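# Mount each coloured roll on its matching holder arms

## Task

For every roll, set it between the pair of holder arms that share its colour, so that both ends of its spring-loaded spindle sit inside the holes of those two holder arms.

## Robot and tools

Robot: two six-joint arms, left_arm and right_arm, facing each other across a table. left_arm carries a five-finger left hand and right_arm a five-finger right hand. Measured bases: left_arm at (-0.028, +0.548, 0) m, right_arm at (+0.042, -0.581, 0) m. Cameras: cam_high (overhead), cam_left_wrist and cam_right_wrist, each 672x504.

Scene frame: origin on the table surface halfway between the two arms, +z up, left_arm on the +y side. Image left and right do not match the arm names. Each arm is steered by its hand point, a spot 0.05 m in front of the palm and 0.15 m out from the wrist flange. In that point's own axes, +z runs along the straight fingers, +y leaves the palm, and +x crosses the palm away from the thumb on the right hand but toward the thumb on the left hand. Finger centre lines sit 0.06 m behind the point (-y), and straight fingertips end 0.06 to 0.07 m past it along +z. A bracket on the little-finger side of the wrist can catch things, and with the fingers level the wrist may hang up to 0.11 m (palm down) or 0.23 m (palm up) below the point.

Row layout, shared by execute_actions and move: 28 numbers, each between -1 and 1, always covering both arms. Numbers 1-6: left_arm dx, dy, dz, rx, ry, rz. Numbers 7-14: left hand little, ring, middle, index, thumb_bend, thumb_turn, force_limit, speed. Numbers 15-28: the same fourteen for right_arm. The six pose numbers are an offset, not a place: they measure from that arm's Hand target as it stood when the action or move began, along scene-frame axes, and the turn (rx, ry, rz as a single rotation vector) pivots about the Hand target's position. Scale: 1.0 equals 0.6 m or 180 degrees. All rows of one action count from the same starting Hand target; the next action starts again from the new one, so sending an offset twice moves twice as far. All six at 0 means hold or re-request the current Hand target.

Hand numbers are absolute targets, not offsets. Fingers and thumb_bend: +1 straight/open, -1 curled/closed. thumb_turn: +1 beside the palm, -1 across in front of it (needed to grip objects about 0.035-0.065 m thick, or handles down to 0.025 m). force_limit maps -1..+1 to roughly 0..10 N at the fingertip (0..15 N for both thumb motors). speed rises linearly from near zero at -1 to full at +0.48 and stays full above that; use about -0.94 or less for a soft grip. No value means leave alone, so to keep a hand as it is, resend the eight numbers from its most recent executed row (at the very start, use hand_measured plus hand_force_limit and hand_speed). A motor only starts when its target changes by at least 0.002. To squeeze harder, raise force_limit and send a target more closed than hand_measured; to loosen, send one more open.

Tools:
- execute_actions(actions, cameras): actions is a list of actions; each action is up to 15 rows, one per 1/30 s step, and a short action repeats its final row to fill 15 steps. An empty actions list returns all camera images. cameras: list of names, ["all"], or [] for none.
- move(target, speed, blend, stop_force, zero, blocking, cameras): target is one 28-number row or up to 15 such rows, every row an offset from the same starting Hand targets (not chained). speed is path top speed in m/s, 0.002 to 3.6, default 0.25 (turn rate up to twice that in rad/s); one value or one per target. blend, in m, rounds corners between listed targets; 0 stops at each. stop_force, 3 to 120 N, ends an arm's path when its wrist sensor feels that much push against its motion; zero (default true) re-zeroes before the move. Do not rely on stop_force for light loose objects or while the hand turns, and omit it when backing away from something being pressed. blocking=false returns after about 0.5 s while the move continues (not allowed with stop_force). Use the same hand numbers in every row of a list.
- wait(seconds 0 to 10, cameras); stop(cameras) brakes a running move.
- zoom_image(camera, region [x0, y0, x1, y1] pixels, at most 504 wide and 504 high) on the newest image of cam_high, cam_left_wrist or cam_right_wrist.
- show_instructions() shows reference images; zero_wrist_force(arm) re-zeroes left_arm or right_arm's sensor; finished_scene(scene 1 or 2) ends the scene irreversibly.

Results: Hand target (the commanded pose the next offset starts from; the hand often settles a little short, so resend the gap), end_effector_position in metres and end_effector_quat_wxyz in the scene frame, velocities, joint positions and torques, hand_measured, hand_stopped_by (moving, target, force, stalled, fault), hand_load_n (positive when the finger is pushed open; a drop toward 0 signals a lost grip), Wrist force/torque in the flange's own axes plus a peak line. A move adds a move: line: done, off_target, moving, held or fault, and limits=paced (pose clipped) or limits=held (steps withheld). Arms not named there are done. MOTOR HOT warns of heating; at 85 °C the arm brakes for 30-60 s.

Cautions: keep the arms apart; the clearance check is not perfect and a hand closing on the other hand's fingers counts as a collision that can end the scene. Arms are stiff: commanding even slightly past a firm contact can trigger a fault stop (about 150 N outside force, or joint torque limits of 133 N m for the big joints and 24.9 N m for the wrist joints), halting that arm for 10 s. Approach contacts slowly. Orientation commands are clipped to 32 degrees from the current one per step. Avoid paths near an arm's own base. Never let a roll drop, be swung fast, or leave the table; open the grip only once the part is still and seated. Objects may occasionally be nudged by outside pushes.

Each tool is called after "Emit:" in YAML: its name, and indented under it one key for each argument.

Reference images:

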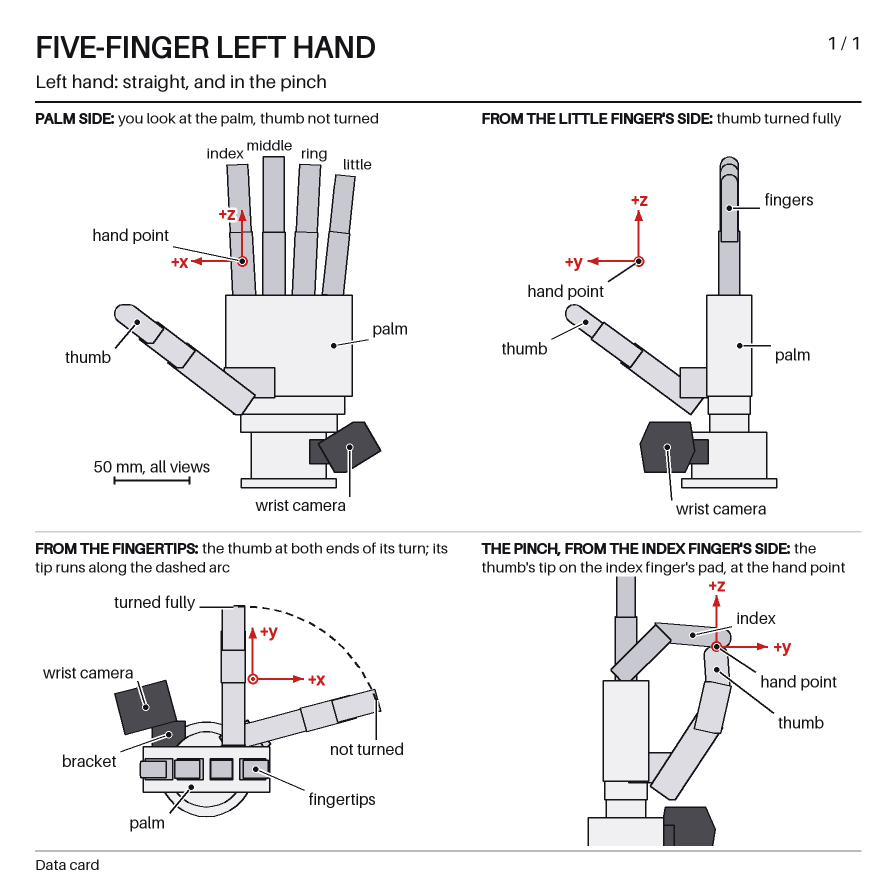

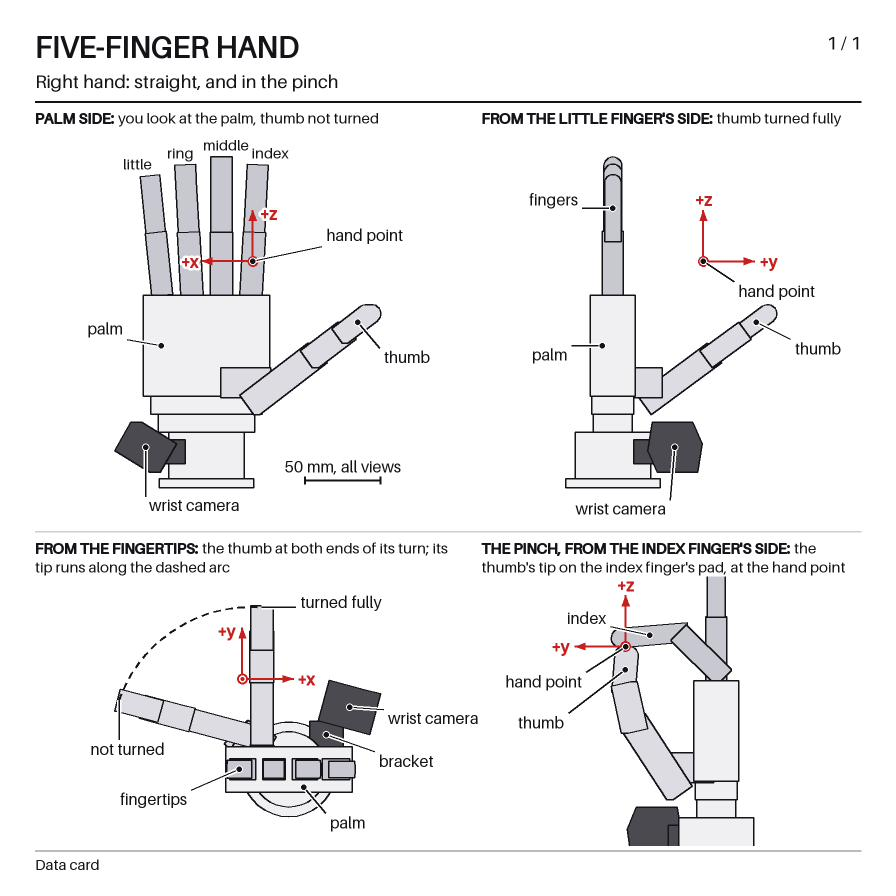

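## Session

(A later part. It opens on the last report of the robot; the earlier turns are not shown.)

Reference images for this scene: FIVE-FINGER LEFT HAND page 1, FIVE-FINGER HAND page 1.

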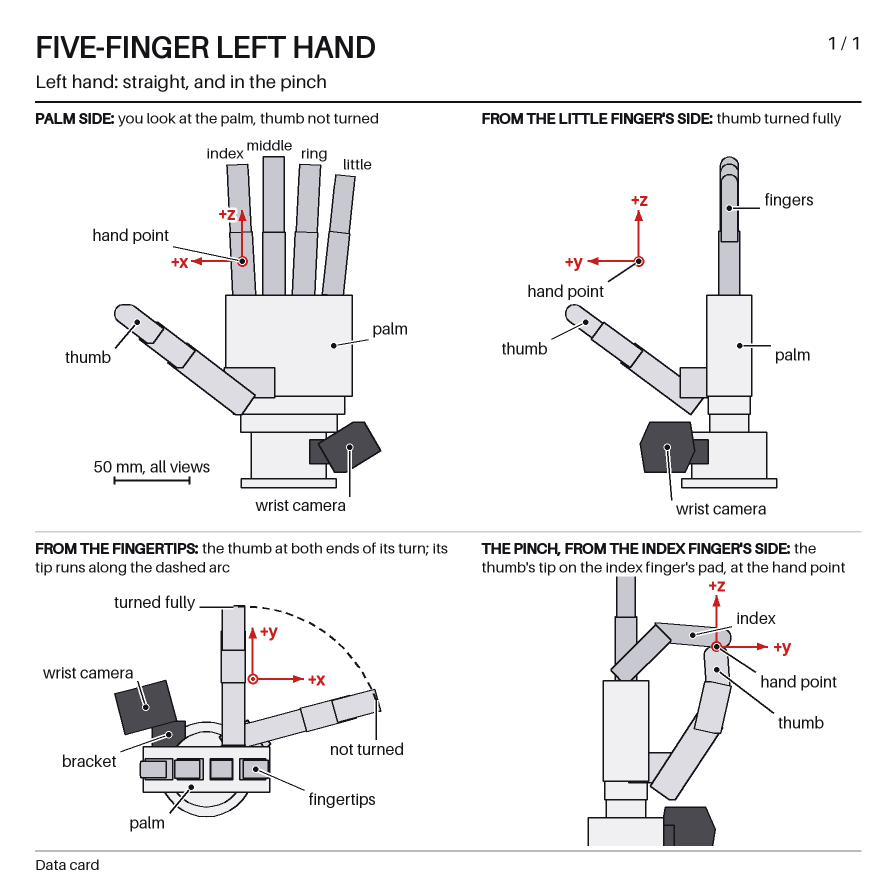

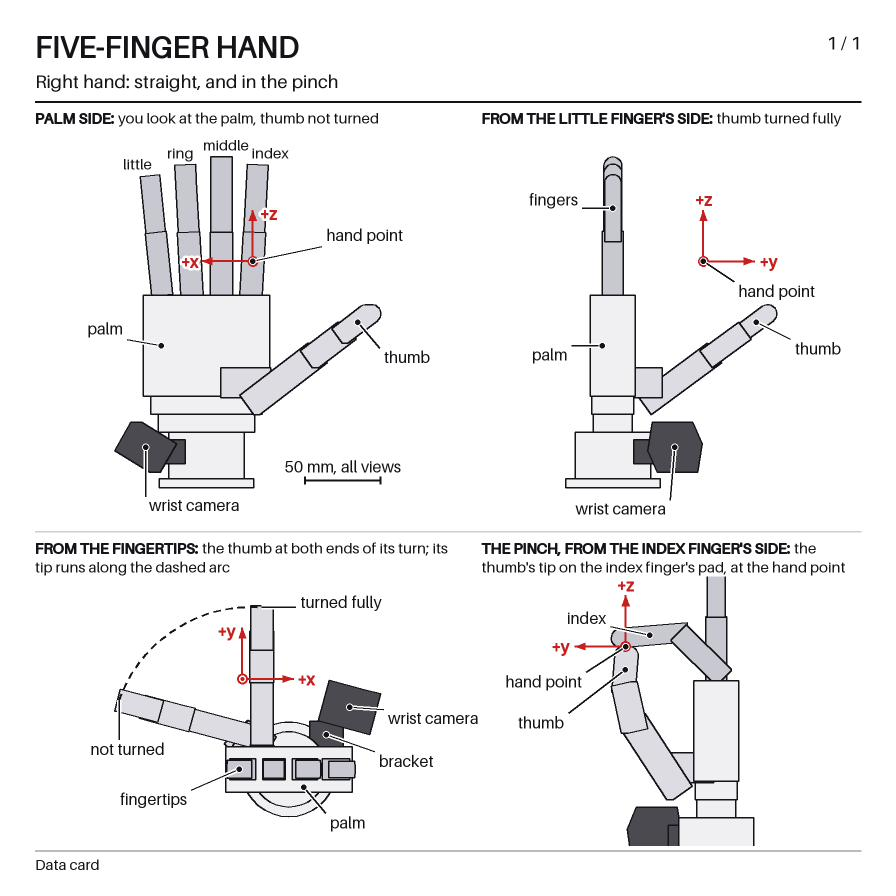

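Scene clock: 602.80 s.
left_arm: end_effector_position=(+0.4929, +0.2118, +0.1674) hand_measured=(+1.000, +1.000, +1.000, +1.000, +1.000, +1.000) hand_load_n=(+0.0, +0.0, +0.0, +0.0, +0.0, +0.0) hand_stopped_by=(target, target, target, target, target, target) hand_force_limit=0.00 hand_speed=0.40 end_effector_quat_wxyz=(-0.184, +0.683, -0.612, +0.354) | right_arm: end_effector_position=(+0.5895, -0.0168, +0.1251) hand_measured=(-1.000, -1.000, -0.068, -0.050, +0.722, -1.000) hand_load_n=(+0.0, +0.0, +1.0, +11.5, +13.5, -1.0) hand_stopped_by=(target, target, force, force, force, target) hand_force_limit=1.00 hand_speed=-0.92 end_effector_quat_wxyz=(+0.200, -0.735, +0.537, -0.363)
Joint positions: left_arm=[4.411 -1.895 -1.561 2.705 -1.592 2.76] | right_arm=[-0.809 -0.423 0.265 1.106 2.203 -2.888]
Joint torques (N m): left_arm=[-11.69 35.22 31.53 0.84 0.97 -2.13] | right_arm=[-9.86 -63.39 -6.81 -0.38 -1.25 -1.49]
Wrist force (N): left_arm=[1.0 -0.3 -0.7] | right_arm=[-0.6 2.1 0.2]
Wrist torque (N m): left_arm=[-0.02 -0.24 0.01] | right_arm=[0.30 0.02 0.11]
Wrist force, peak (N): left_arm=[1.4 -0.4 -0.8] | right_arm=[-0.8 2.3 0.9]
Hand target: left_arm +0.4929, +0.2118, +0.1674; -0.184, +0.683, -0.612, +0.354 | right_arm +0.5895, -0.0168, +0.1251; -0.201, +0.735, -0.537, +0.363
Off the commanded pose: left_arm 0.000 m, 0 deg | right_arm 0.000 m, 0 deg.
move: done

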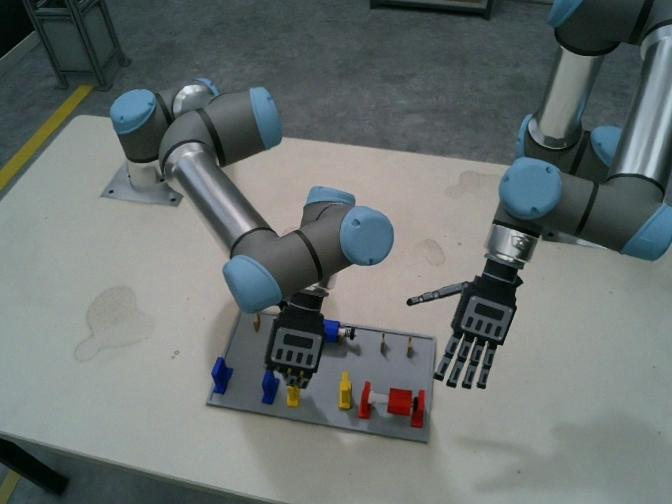

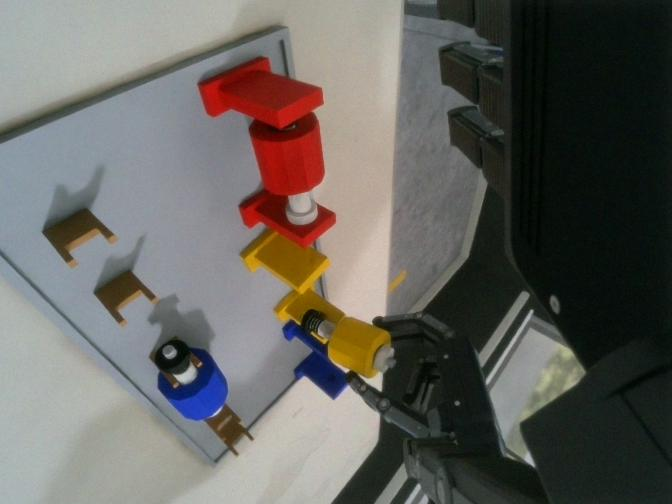

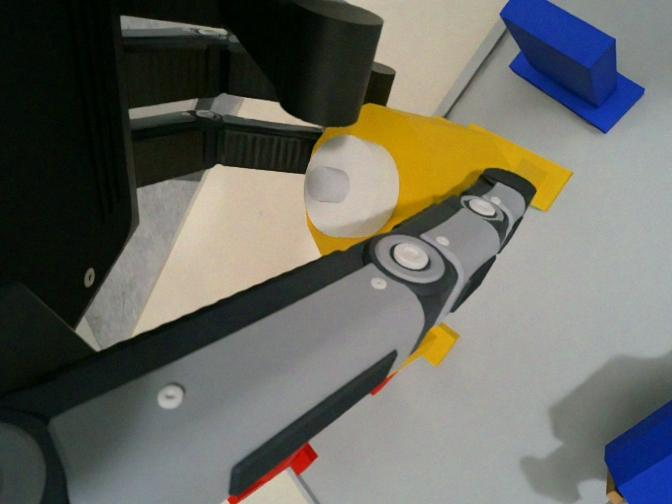

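Emit:
execute_actions:
  actions:
    - [[0,0,0,0,0,0,1,1,1,1,1,1,0,0.4,0,0,0,0,0,0,-1,-1,-0.8,-0.65,-0.35,-1,1.0,-0.92]]

Emit:
wait:
  seconds: 1.5
  cameras: ["all"]

Emit:
zoom_image:
  camera: "cam_right_wrist"
  region: [250, 20, 622, 320]

Emit:
zoom_image:
  camera: "cam_high"
  region: [240, 310, 390, 430]

Scene clock: 606.70 s.
left_arm: end_effector_position=(+0.4929, +0.2118, +0.1674) hand_measured=(+1.000, +1.000, +1.000, +1.000, +1.000, +1.000) hand_load_n=(+0.0, +0.0, +0.0, +0.0, -0.5, +0.0) hand_stopped_by=(target, target, target, target, target, target) hand_force_limit=0.00 hand_speed=0.40 end_effector_quat_wxyz=(-0.184, +0.683, -0.612, +0.354) | right_arm: end_effector_position=(+0.5895, -0.0168, +0.1251) hand_measured=(-1.000, -1.000, -0.800, -0.050, +0.716, -1.000) hand_load_n=(+0.0, +0.0, +0.0, +0.0, +0.0, +0.0) hand_stopped_by=(target, target, target, force, force, target) hand_force_limit=1.00 hand_speed=-0.92 end_effector_quat_wxyz=(+0.201, -0.735, +0.537, -0.363)
Joint positions: left_arm=[4.411 -1.895 -1.561 2.705 -1.592 2.76] | right_arm=[-0.809 -0.427 0.274 1.1 2.203 -2.888]
Joint torques (N m): left_arm=[-10.37 33.77 32.7 0.85 0.98 -2.15] | right_arm=[-5.54 -62.24 -6.75 -0.36 -1.28 -1.65]
Wrist force (N): left_arm=[1.0 -0.5 -0.8] | right_arm=[-0.2 1.9 -0.1]
Wrist torque (N m): left_arm=[-0.04 -0.24 0.02] | right_arm=[0.32 0.05 0.09]
Wrist force, peak (N): left_arm=[1.3 -0.5 -0.9] | right_arm=[-1.0 2.3 0.2]
Hand target: left_arm +0.4929, +0.2118, +0.1674; -0.184, +0.683, -0.612, +0.354 | right_arm +0.5895, -0.0168, +0.1251; -0.201, +0.735, -0.537, +0.363
Off the commanded pose: left_arm 0.000 m, 0 deg | right_arm 0.000 m, 0 deg.
not at rest: the robot was still moving 3 seconds after this call's last action.
Step readings (end_effector_position of left_arm | right_arm):
0: (+0.4929, +0.2118, +0.1674) | (+0.5895, -0.0168, +0.1251)
1: (+0.4929, +0.2118, +0.1674) | (+0.5895, -0.0168, +0.1251)
2: (+0.4929, +0.2118, +0.1674) | (+0.5895, -0.0168, +0.1251)
4: (+0.4929, +0.2118, +0.1674) | (+0.5895, -0.0168, +0.1251)
8: (+0.4929, +0.2118, +0.1674) | (+0.5895, -0.0168, +0.1251)
15: (+0.4929, +0.2118, +0.1674) | (+0.5895, -0.0168, +0.1251)

Scene clock: 608.20 s.
left_arm: end_effector_position=(+0.4929, +0.2118, +0.1674) hand_measured=(+1.000, +1.000, +1.000, +1.000, +1.000, +1.000) hand_load_n=(+0.0, +0.0, +0.0, +0.0, +0.0, -0.5) hand_stopped_by=(target, target, target, target, target, target) hand_force_limit=0.00 hand_speed=0.40 end_effector_quat_wxyz=(-0.184, +0.683, -0.612, +0.354) | right_arm: end_effector_position=(+0.5895, -0.0168, +0.1251) hand_measured=(-1.000, -1.000, -0.800, -0.050, +0.716, -1.000) hand_load_n=(+0.0, +0.0, +0.0, +0.0, +0.0, +0.0) hand_stopped_by=(target, target, target, force, force, target) hand_force_limit=1.00 hand_speed=-0.92 end_effector_quat_wxyz=(+0.201, -0.735, +0.537, -0.363)
Joint positions: left_arm=[4.411 -1.895 -1.561 2.705 -1.592 2.76] | right_arm=[-0.809 -0.427 0.274 1.1 2.203 -2.888]
Joint torques (N m): left_arm=[-10.99 33.14 31.61 0.78 0.8 -1.95] | right_arm=[-3.79 -62.54 -5.43 -0.2 -1.62 -1.59]
Wrist force (N): left_arm=[1.0 -0.4 -0.8] | right_arm=[-0.1 1.6 0.0]
Wrist torque (N m): left_arm=[-0.02 -0.23 0.01] | right_arm=[0.26 0.02 0.08]
Wrist force, peak (N): left_arm=[1.4 -0.2 -0.9] | right_arm=[-0.5 1.9 -0.2]
Hand target: left_arm +0.4929, +0.2118, +0.1674; -0.184, +0.683, -0.612, +0.354 | right_arm +0.5895, -0.0168, +0.1251; -0.201, +0.735, -0.537, +0.363
Off the commanded pose: left_arm 0.000 m, 0 deg | right_arm 0.000 m, 0 deg.
wait: 1.50 s; at rest by 0.17 s

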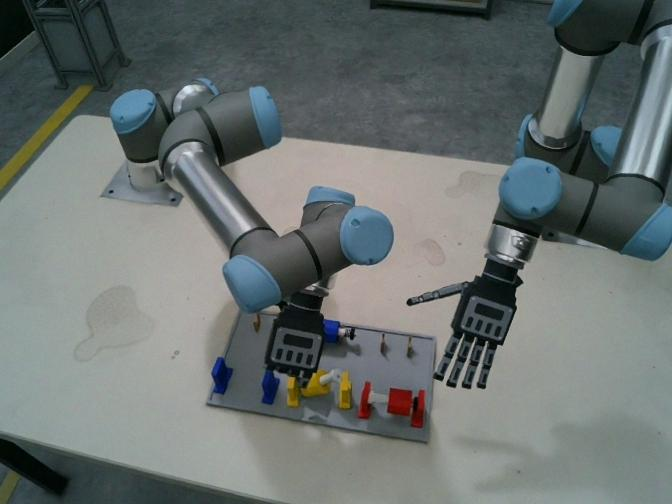

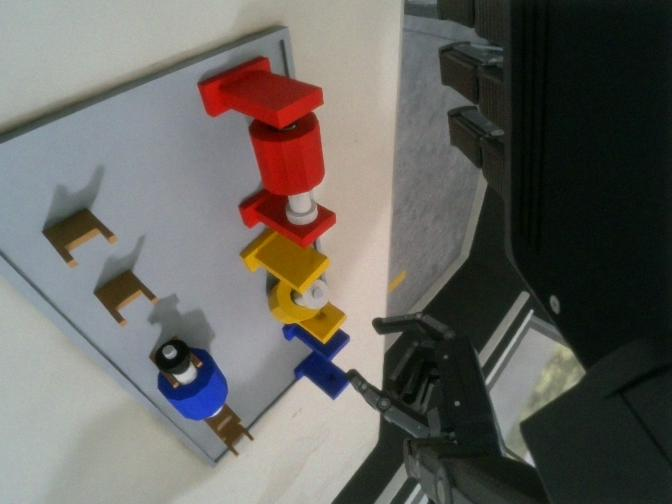

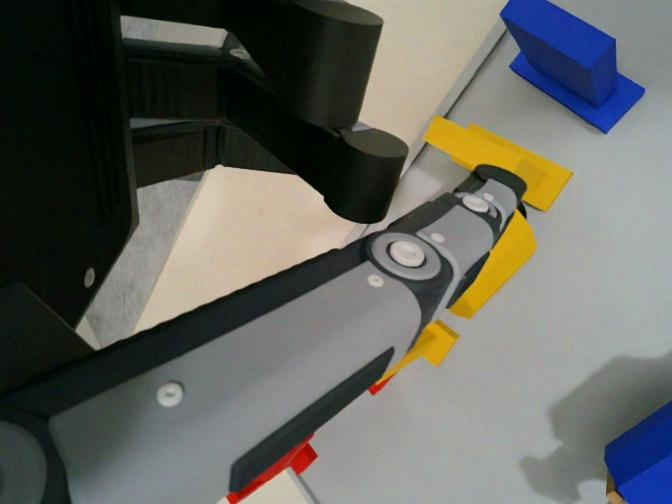

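Scaled by 1.355 from the camera's 672x504 image, which has a finer 960x720 frame.

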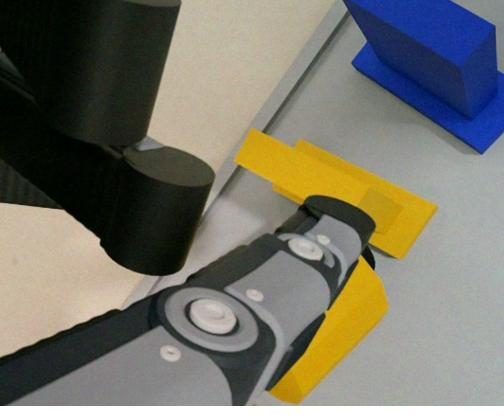

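Scaled by 3.360 from the camera's 672x504 image, which has a finer 960x720 frame.

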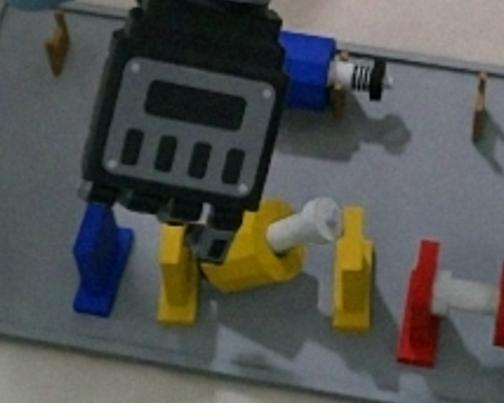

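Emit:
move:
  target:
    - [0,0,0,0,0,0,1,1,1,1,1,1,0,0.4,0,0,0.1,0,0,0,-1,-1,0.3,0.3,0.92,-1,0.8,-0.5]
    - [0,0,0,0,0,0,1,1,1,1,1,1,0,0.4,-0.3158,-0.157,0.2348,-0.0365,0.0029,-0.0564,-1,-1,0.3,0.3,0.92,-1,0.8,-0.5]
  speed: 0.12
  cameras: ["all"]

Emit:
zoom_image:
  camera: "cam_left_wrist"
  region: [230, 210, 390, 360]

Emit:
zoom_image:
  camera: "cam_high"
  region: [240, 310, 390, 430]

Scene clock: 612.23 s.
left_arm: end_effector_position=(+0.4929, +0.2118, +0.1674) hand_measured=(+1.000, +1.000, +1.000, +1.000, +1.000, +1.000) hand_load_n=(+0.0, +0.0, +0.0, +0.0, +0.0, -0.5) hand_stopped_by=(target, target, target, target, target, target) hand_force_limit=0.00 hand_speed=0.40 end_effector_quat_wxyz=(-0.184, +0.683, -0.612, +0.354) | right_arm: end_effector_position=(+0.4000, -0.1110, +0.2659) hand_measured=(-1.000, -1.000, +0.300, +0.300, +0.920, -1.000) hand_load_n=(+0.0, +0.0, +0.0, +0.0, +0.0, +0.0) hand_stopped_by=(target, target, target, target, target, target) hand_force_limit=0.80 hand_speed=-0.50 end_effector_quat_wxyz=(+0.123, -0.696, +0.579, -0.407)
Joint positions: left_arm=[4.411 -1.895 -1.561 2.705 -1.592 2.76] | right_arm=[-0.639 -0.889 0.859 1.333 2.417 -2.504]
Joint torques (N m): left_arm=[-10.96 31.48 32.26 0.68 0.84 -1.85] | right_arm=[12.91 -52.87 -4.8 3.68 3.29 1.41]
Wrist force (N): left_arm=[1.0 -0.5 -0.7] | right_arm=[-0.2 1.2 0.4]
Wrist torque (N m): left_arm=[-0.05 -0.24 0.02] | right_arm=[0.22 0.11 -0.09]
Wrist force, peak (N): left_arm=[1.2 -0.5 -1.0] | right_arm=[-0.6 2.2 0.4]
Hand target: left_arm +0.4929, +0.2118, +0.1674; -0.184, +0.683, -0.612, +0.354 | right_arm +0.4000, -0.1110, +0.2659; -0.123, +0.696, -0.579, +0.407
Off the commanded pose: left_arm 0.000 m, 0 deg | right_arm 0.000 m, 0 deg.
elbow stopped short (right arm): the move would have taken joint 3 (elbow) straighter than the controller allows.
move: done

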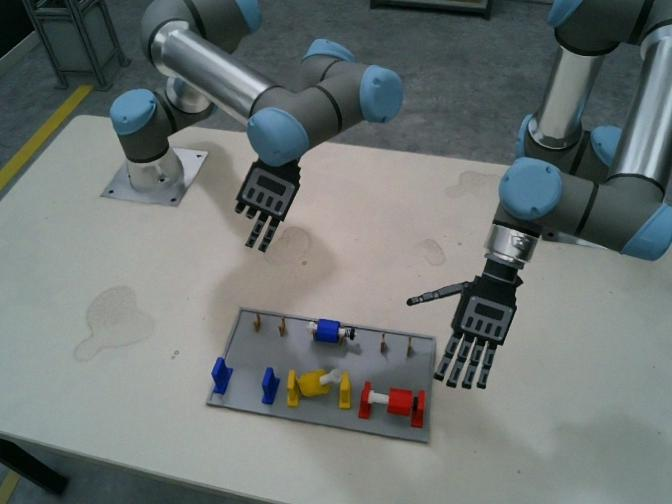

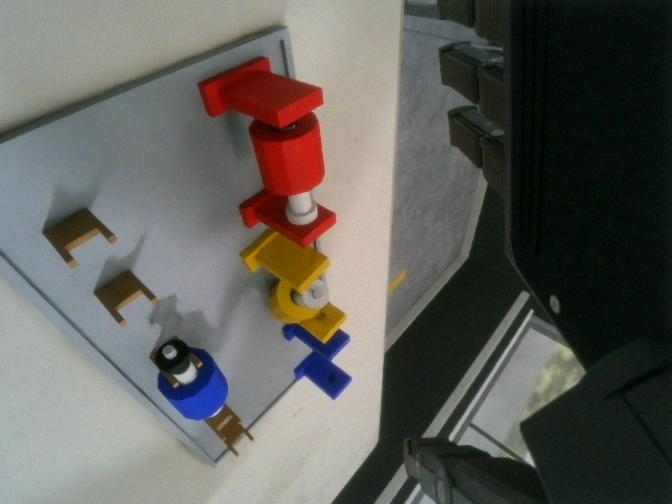

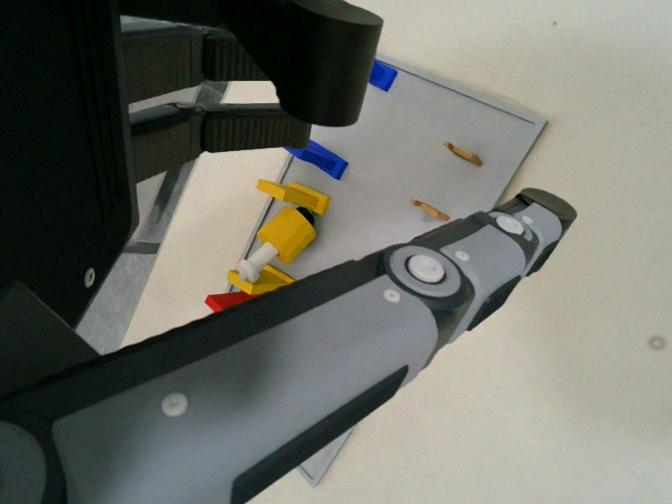

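Scaled by 3.150 from the camera's 672x504 image, which has a finer 960x720 frame.

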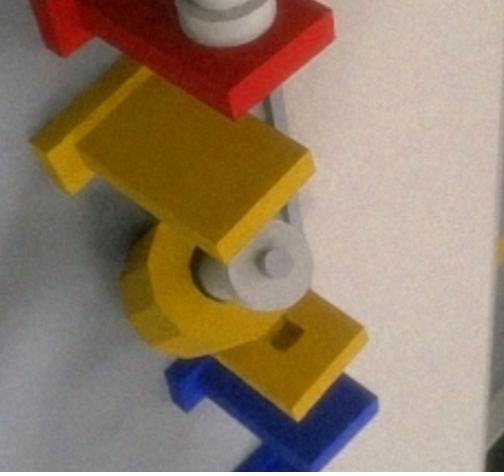

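Scaled by 3.360 from the camera's 672x504 image, which has a finer 960x720 frame.

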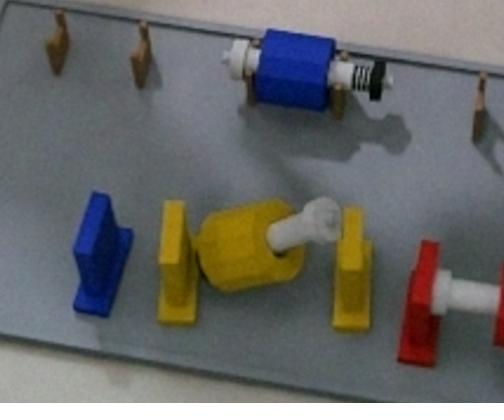

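Emit:
zoom_image:
  camera: "cam_right_wrist"
  region: [200, 140, 380, 320]

Scaled by 2.800 from the camera's 672x504 image, which has a finer 960x720 frame.

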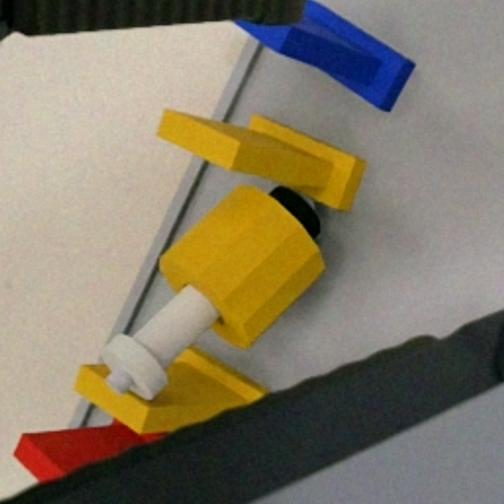

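Emit:
move:
  target:
    - [0,0,0,0,0,0,1,1,1,1,1,1,0,0.4,0.29,0.2007,-0.2267,0.2164,0.0151,0.0428,1,1,0.3,0.3,0.92,-1,0.8,-0.5]
  speed: 0.12
  cameras: ["all"]

Emit:
zoom_image:
  camera: "cam_left_wrist"
  region: [230, 210, 430, 360]

Emit:
zoom_image:
  camera: "cam_high"
  region: [240, 310, 390, 430]

Scene clock: 623.57 s.
left_arm: end_effector_position=(+0.4929, +0.2118, +0.1674) hand_measured=(+1.000, +1.000, +1.000, +1.000, +1.000, +1.000) hand_load_n=(+0.0, +0.0, +0.0, +0.0, +0.0, +0.0) hand_stopped_by=(target, target, target, target, target, target) hand_force_limit=0.00 hand_speed=0.40 end_effector_quat_wxyz=(-0.184, +0.683, -0.612, +0.354) | right_arm: end_effector_position=(+0.5739, +0.0093, +0.1300) hand_measured=(+1.000, +1.000, +0.300, +0.300, +0.920, -1.000) hand_load_n=(+0.0, +0.0, +0.0, +0.0, +0.0, +0.0) hand_stopped_by=(target, target, target, target, target, target) hand_force_limit=0.80 hand_speed=-0.50 end_effector_quat_wxyz=(+0.361, -0.661, +0.637, -0.165)
Joint positions: left_arm=[4.411 -1.895 -1.561 2.705 -1.592 2.76] | right_arm=[-0.919 -0.769 0.901 0.643 1.779 -2.605]
Joint torques (N m): left_arm=[-10.96 27.64 32.16 0.76 0.97 -1.84] | right_arm=[-8.91 -41.13 -34.54 -1.22 -2.1 1.55]
Wrist force (N): left_arm=[1.0 -0.5 -0.9] | right_arm=[0.0 1.3 0.0]
Wrist torque (N m): left_arm=[-0.04 -0.24 0.02] | right_arm=[0.20 -0.05 -0.13]
Wrist force, peak (N): left_arm=[1.2 -0.5 -1.1] | right_arm=[-0.2 2.0 -0.3]
Hand target: left_arm +0.4929, +0.2118, +0.1674; -0.184, +0.683, -0.612, +0.354 | right_arm +0.5740, +0.0094, +0.1299; -0.361, +0.661, -0.637, +0.165
Off the commanded pose: left_arm 0.000 m, 0 deg | right_arm 0.000 m, 0 deg.
move: done

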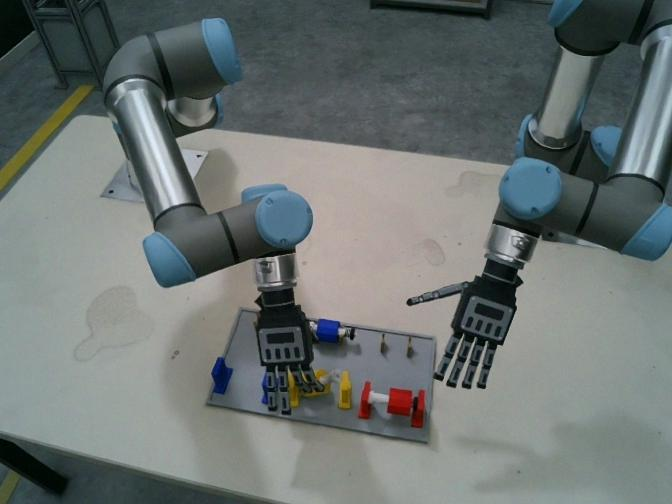

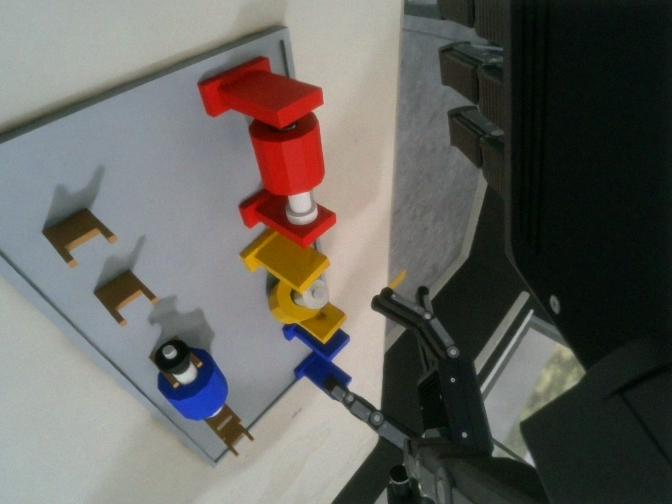

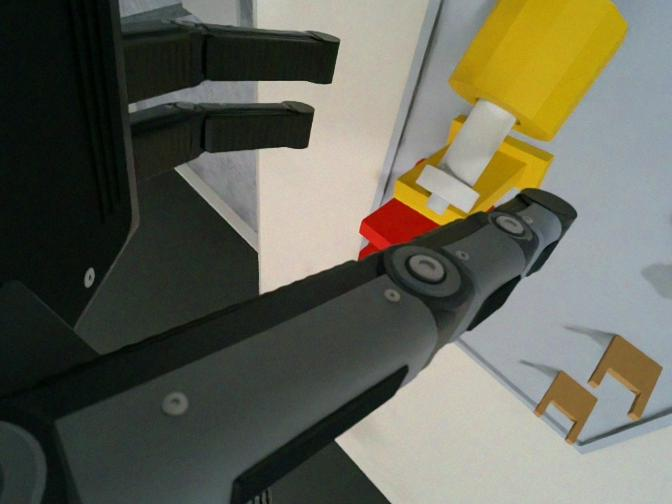

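Scaled by 2.520 from the camera's 672x504 image, which has a finer 960x720 frame.

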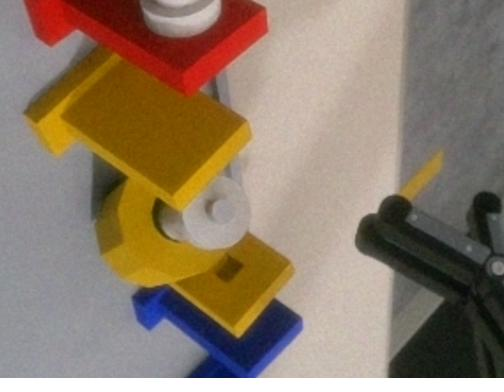

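Scaled by 3.360 from the camera's 672x504 image, which has a finer 960x720 frame.

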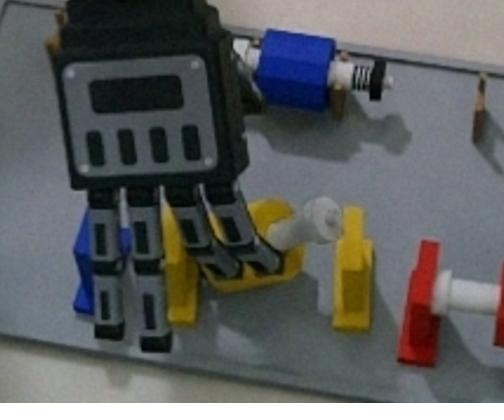

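Emit:
move:
  target: [0,0,0,0,0,0,1,1,1,1,1,1,0,0.4,0.0008,-0.004,-0.1348,0,0,0,1,1,0.3,0.3,0.92,-1,0.8,-0.5]
  speed: 0.04
  stop_force: 4
  cameras: ["all"]

Emit:
zoom_image:
  camera: "cam_left_wrist"
  region: [230, 210, 430, 360]

Emit:
zoom_image:
  camera: "cam_high"
  region: [240, 310, 390, 430]

Scene clock: 627.23 s.
left_arm: end_effector_position=(+0.4929, +0.2118, +0.1674) hand_measured=(+1.000, +1.000, +1.000, +1.000, +1.000, +1.000) hand_load_n=(-0.5, +0.0, +0.0, -0.5, +0.0, -0.5) hand_stopped_by=(target, target, target, target, target, target) hand_force_limit=0.00 hand_speed=0.40 end_effector_quat_wxyz=(-0.184, +0.683, -0.612, +0.354) | right_arm: end_effector_position=(+0.5745, +0.0070, +0.0490) hand_measured=(+1.000, +1.000, +0.300, +0.300, +0.920, -1.000) hand_load_n=(+0.0, +0.0, +0.0, +0.0, +0.0, +0.0) hand_stopped_by=(target, target, target, target, target, target) hand_force_limit=0.80 hand_speed=-0.50 end_effector_quat_wxyz=(+0.361, -0.661, +0.637, -0.165)
Joint positions: left_arm=[4.411 -1.895 -1.561 2.705 -1.592 2.76] | right_arm=[-0.922 -0.723 1.029 0.468 1.776 -2.607]
Joint torques (N m): left_arm=[-10.44 25.91 33.11 0.76 0.86 -1.63] | right_arm=[-9.54 -40.38 -6.01 -0.98 -1.94 -1.62]
Wrist force (N): left_arm=[1.2 -0.4 -1.0] | right_arm=[-0.2 1.6 0.2]
Wrist torque (N m): left_arm=[-0.02 -0.27 0.02] | right_arm=[0.23 -0.03 0.04]
Wrist force, peak (N): left_arm=[1.3 -0.5 -1.0] | right_arm=[-0.2 1.7 -0.1]
Hand target: left_arm +0.4929, +0.2118, +0.1674; -0.184, +0.683, -0.612, +0.354 | right_arm +0.5745, +0.0070, +0.0490; -0.361, +0.661, -0.637, +0.165
Off the commanded pose: left_arm 0.000 m, 0 deg | right_arm 0.000 m, 0 deg.
move: done

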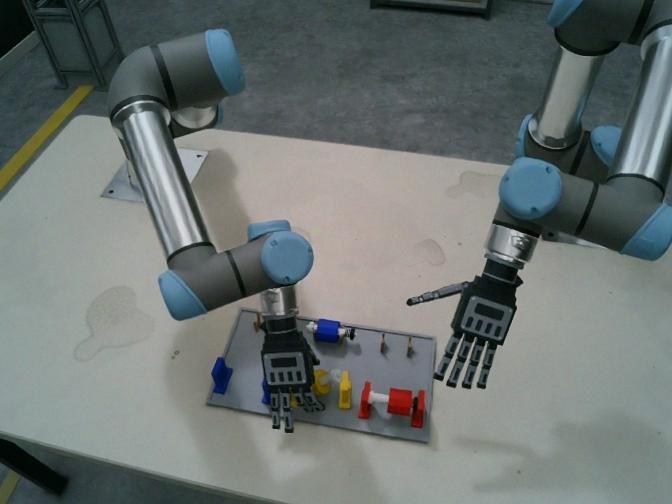

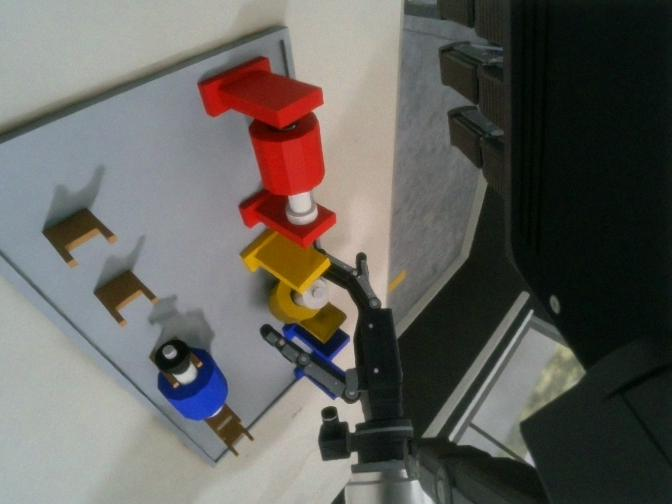

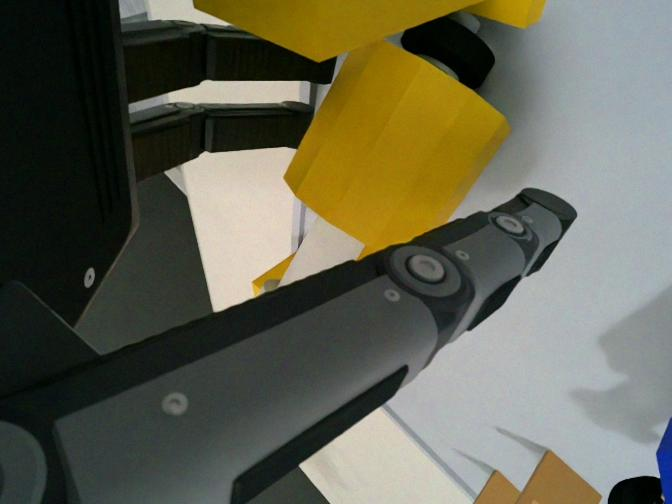

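Scaled by 2.520 from the camera's 672x504 image, which has a finer 960x720 frame.

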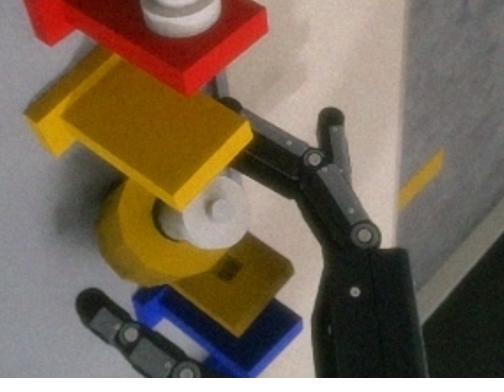

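Scaled by 3.360 from the camera's 672x504 image, which has a finer 960x720 frame.

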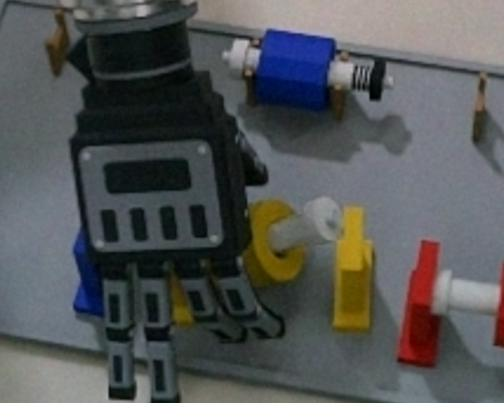

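Emit:
execute_actions:
  actions:
    - [[0,0,0,0,0,0,1,1,1,1,1,1,0,0.4,0,0,0,0,0,0,1,1,-0.6,-0.6,-0.3,-1,1.0,-0.92]]

Emit:
wait:
  seconds: 3
  cameras: ["all"]

Emit:
zoom_image:
  camera: "cam_high"
  region: [240, 310, 390, 430]

Scene clock: 629.43 s.
left_arm: end_effector_position=(+0.4929, +0.2118, +0.1674) hand_measured=(+1.000, +1.000, +1.000, +1.000, +1.000, +1.000) hand_load_n=(+0.0, +0.0, +0.0, +0.0, +0.0, -0.5) hand_stopped_by=(target, target, target, target, target, target) hand_force_limit=0.00 hand_speed=0.40 end_effector_quat_wxyz=(-0.184, +0.683, -0.612, +0.354) | right_arm: end_effector_position=(+0.5745, +0.0070, +0.0490) hand_measured=(+1.000, +1.000, -0.002, -0.060, +0.752, -1.000) hand_load_n=(+0.0, +0.0, +7.5, +9.5, +17.0, +1.0) hand_stopped_by=(target, target, force, force, force, target) hand_force_limit=1.00 hand_speed=-0.92 end_effector_quat_wxyz=(+0.361, -0.661, +0.637, -0.165)
Joint positions: left_arm=[4.411 -1.895 -1.561 2.705 -1.592 2.76] | right_arm=[-0.922 -0.723 1.029 0.468 1.776 -2.607]
Joint torques (N m): left_arm=[-10.85 25.21 32.53 0.75 1.02 -1.62] | right_arm=[-9.15 -40.47 -7.07 -0.68 -1.95 -1.56]
Wrist force (N): left_arm=[1.0 -0.3 -0.7] | right_arm=[-0.1 1.8 0.2]
Wrist torque (N m): left_arm=[-0.02 -0.22 0.01] | right_arm=[0.25 -0.04 0.04]
Wrist force, peak (N): left_arm=[1.4 -0.2 -1.0] | right_arm=[-0.1 1.8 0.1]
Hand target: left_arm +0.4929, +0.2118, +0.1674; -0.184, +0.683, -0.612, +0.354 | right_arm +0.5745, +0.0070, +0.0490; -0.361, +0.661, -0.637, +0.165
Off the commanded pose: left_arm 0.000 m, 0 deg | right_arm 0.000 m, 0 deg.
Step readings (end_effector_position of left_arm | right_arm):
0: (+0.4929, +0.2118, +0.1674) | (+0.5745, +0.0070, +0.0490)
1: (+0.4929, +0.2118, +0.1674) | (+0.5745, +0.0070, +0.0490)
2: (+0.4929, +0.2118, +0.1674) | (+0.5745, +0.0070, +0.0490)
4: (+0.4929, +0.2118, +0.1674) | (+0.5745, +0.0070, +0.0490)
8: (+0.4929, +0.2118, +0.1674) | (+0.5745, +0.0070, +0.0490)
15: (+0.4929, +0.2118, +0.1674) | (+0.5745, +0.0070, +0.0490)

Scene clock: 632.43 s.
left_arm: end_effector_position=(+0.4929, +0.2118, +0.1674) hand_measured=(+1.000, +1.000, +1.000, +1.000, +1.000, +1.000) hand_load_n=(+0.0, -0.5, +0.0, -0.5, +0.0, -0.5) hand_stopped_by=(target, target, target, target, target, target) hand_force_limit=0.00 hand_speed=0.40 end_effector_quat_wxyz=(-0.184, +0.683, -0.612, +0.354) | right_arm: end_effector_position=(+0.5745, +0.0070, +0.0490) hand_measured=(+1.000, +1.000, -0.002, -0.060, +0.752, -1.000) hand_load_n=(+0.0, +0.0, +7.5, +10.0, +17.0, +1.0) hand_stopped_by=(target, target, force, force, force, target) hand_force_limit=1.00 hand_speed=-0.92 end_effector_quat_wxyz=(+0.361, -0.661, +0.637, -0.165)
Joint positions: left_arm=[4.411 -1.895 -1.561 2.705 -1.592 2.76] | right_arm=[-0.922 -0.723 1.029 0.468 1.776 -2.607]
Joint torques (N m): left_arm=[-10.33 23.83 32.78 0.72 1 -1.54] | right_arm=[-8.73 -43.9 -7.57 0.11 -1.42 -1.47]
Wrist force (N): left_arm=[1.0 -0.5 -0.8] | right_arm=[0.0 1.6 0.3]
Wrist torque (N m): left_arm=[-0.04 -0.24 0.01] | right_arm=[0.22 -0.05 0.04]
Wrist force, peak (N): left_arm=[1.2 -0.6 -0.9] | right_arm=[-0.2 2.1 0.3]
Hand target: left_arm +0.4929, +0.2118, +0.1674; -0.184, +0.683, -0.612, +0.354 | right_arm +0.5745, +0.0070, +0.0490; -0.361, +0.661, -0.637, +0.165
Off the commanded pose: left_arm 0.000 m, 0 deg | right_arm 0.000 m, 0 deg.
wait: 3.00 s; at rest by 0.17 s

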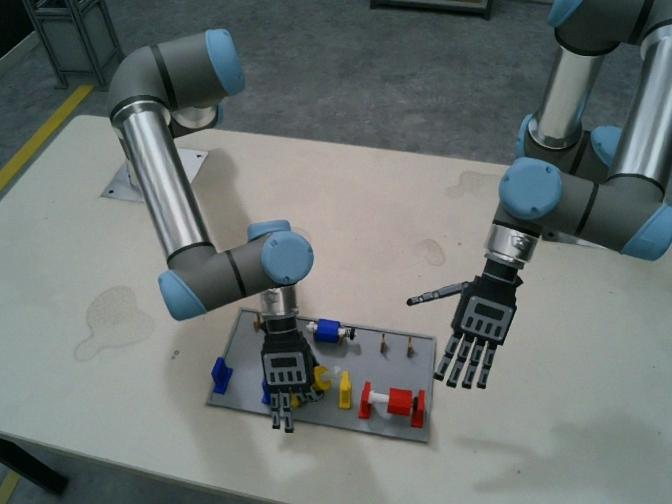

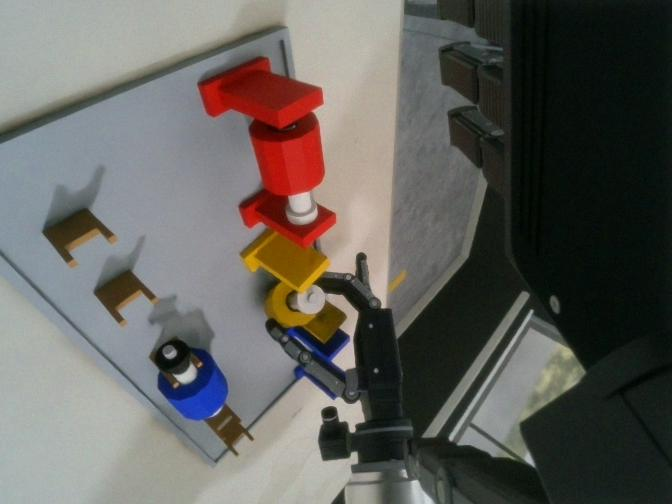

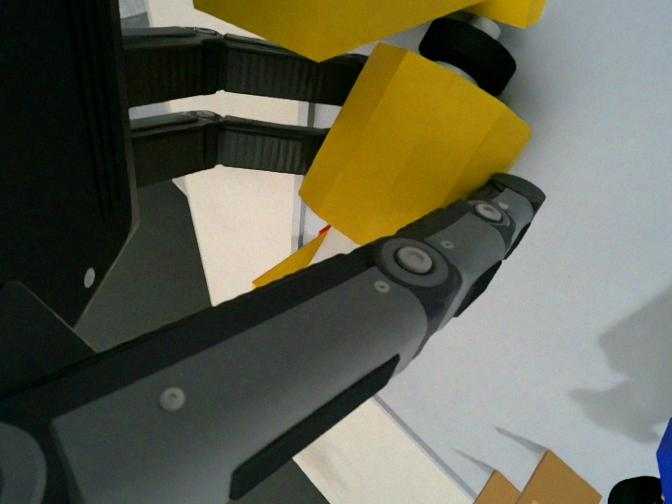

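Scaled by 3.360 from the camera's 672x504 image, which has a finer 960x720 frame.

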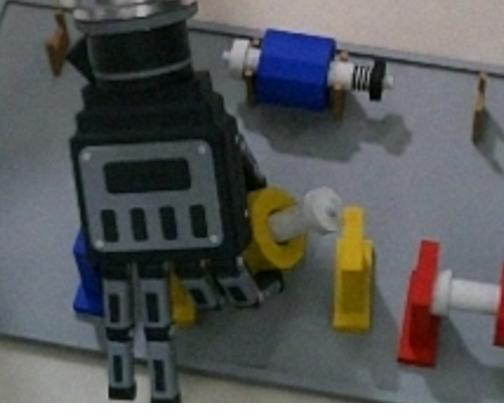

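Emit:
move:
  target: [0,0,0,0,0,0,1,1,1,1,1,1,0,0.4,0,0,0.1333,0,0,0,1,1,-0.6,-0.6,-0.3,-1,1.0,-0.92]
  speed: 0.03
  stop_force: 6
  cameras: ["all"]

Emit:
zoom_image:
  camera: "cam_high"
  region: [240, 290, 390, 410]

Emit:
zoom_image:
  camera: "cam_left_wrist"
  region: [250, 210, 450, 360]

Scene clock: 636.43 s.
left_arm: end_effector_position=(+0.4929, +0.2118, +0.1674) hand_measured=(+1.000, +1.000, +1.000, +1.000, +1.000, +1.000) hand_load_n=(+0.0, +0.0, +0.0, +0.0, +0.0, +0.0) hand_stopped_by=(target, target, target, target, target, target) hand_force_limit=0.00 hand_speed=0.40 end_effector_quat_wxyz=(-0.184, +0.683, -0.612, +0.354) | right_arm: end_effector_position=(+0.5745, +0.0070, +0.1290) hand_measured=(+1.000, +1.000, -0.002, -0.060, +0.752, -1.000) hand_load_n=(+0.0, +0.0, +7.5, +10.0, +17.0, +1.0) hand_stopped_by=(target, target, force, force, force, target) hand_force_limit=1.00 hand_speed=-0.92 end_effector_quat_wxyz=(+0.361, -0.661, +0.637, -0.165)
Joint positions: left_arm=[4.411 -1.895 -1.561 2.705 -1.592 2.76] | right_arm=[-0.922 -0.773 0.911 0.636 1.776 -2.607]
Joint torques (N m): left_arm=[-11.22 22.5 32.18 0.76 0.76 -1.51] | right_arm=[-9.19 -56.06 -33.44 2.12 -0.05 -0.68]
Wrist force (N): left_arm=[1.1 -0.3 -0.9] | right_arm=[0.0 1.7 0.2]
Wrist torque (N m): left_arm=[0.00 -0.25 0.01] | right_arm=[0.22 -0.04 0.02]
Wrist force, peak (N): left_arm=[1.3 -0.3 -1.0] | right_arm=[0.2 2.4 0.8]
Hand target: left_arm +0.4929, +0.2118, +0.1674; -0.184, +0.683, -0.612, +0.354 | right_arm +0.5745, +0.0070, +0.1290; -0.361, +0.661, -0.637, +0.165
Off the commanded pose: left_arm 0.000 m, 0 deg | right_arm 0.000 m, 0 deg.
move: done

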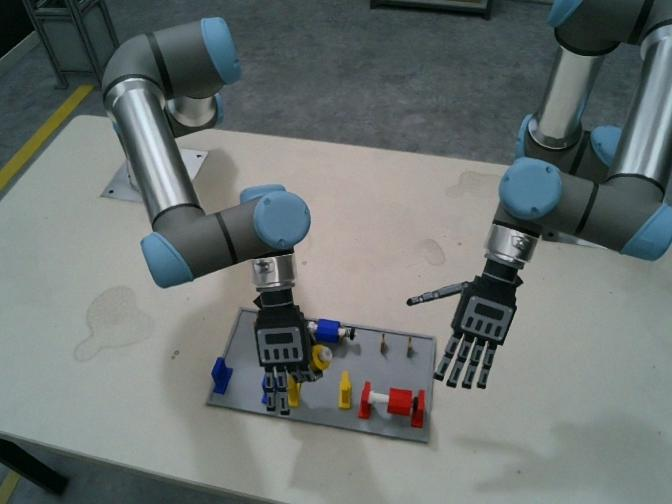

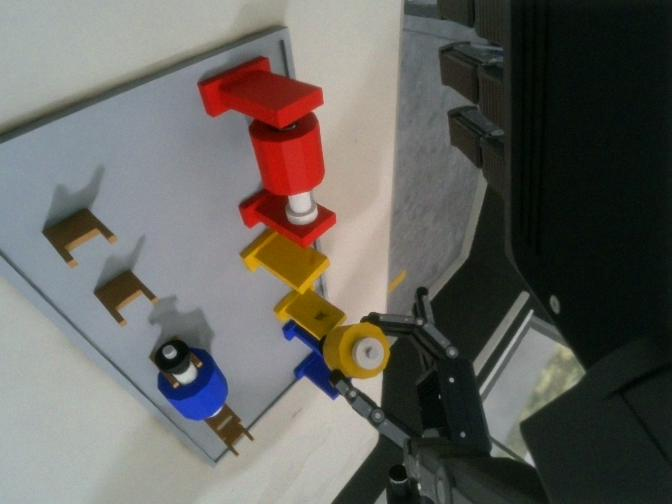

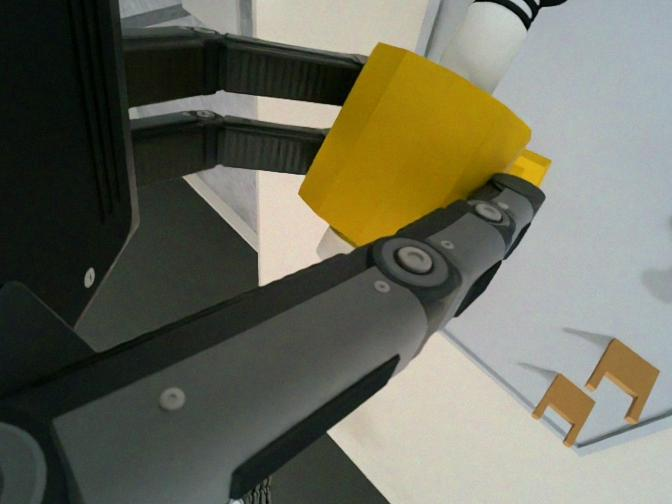

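Scaled by 3.360 from the camera's 672x504 image, which has a finer 960x720 frame.

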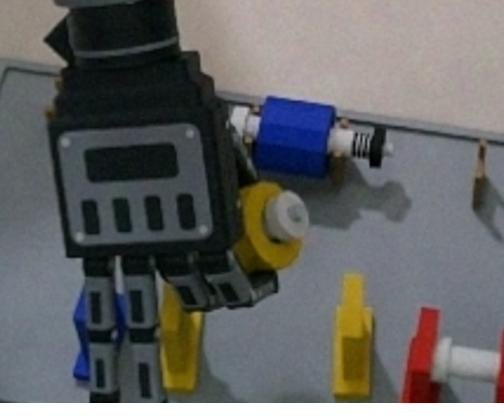

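Scaled by 2.520 from the camera's 672x504 image, which has a finer 960x720 frame.

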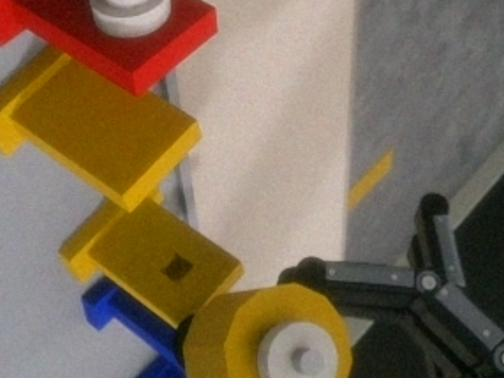

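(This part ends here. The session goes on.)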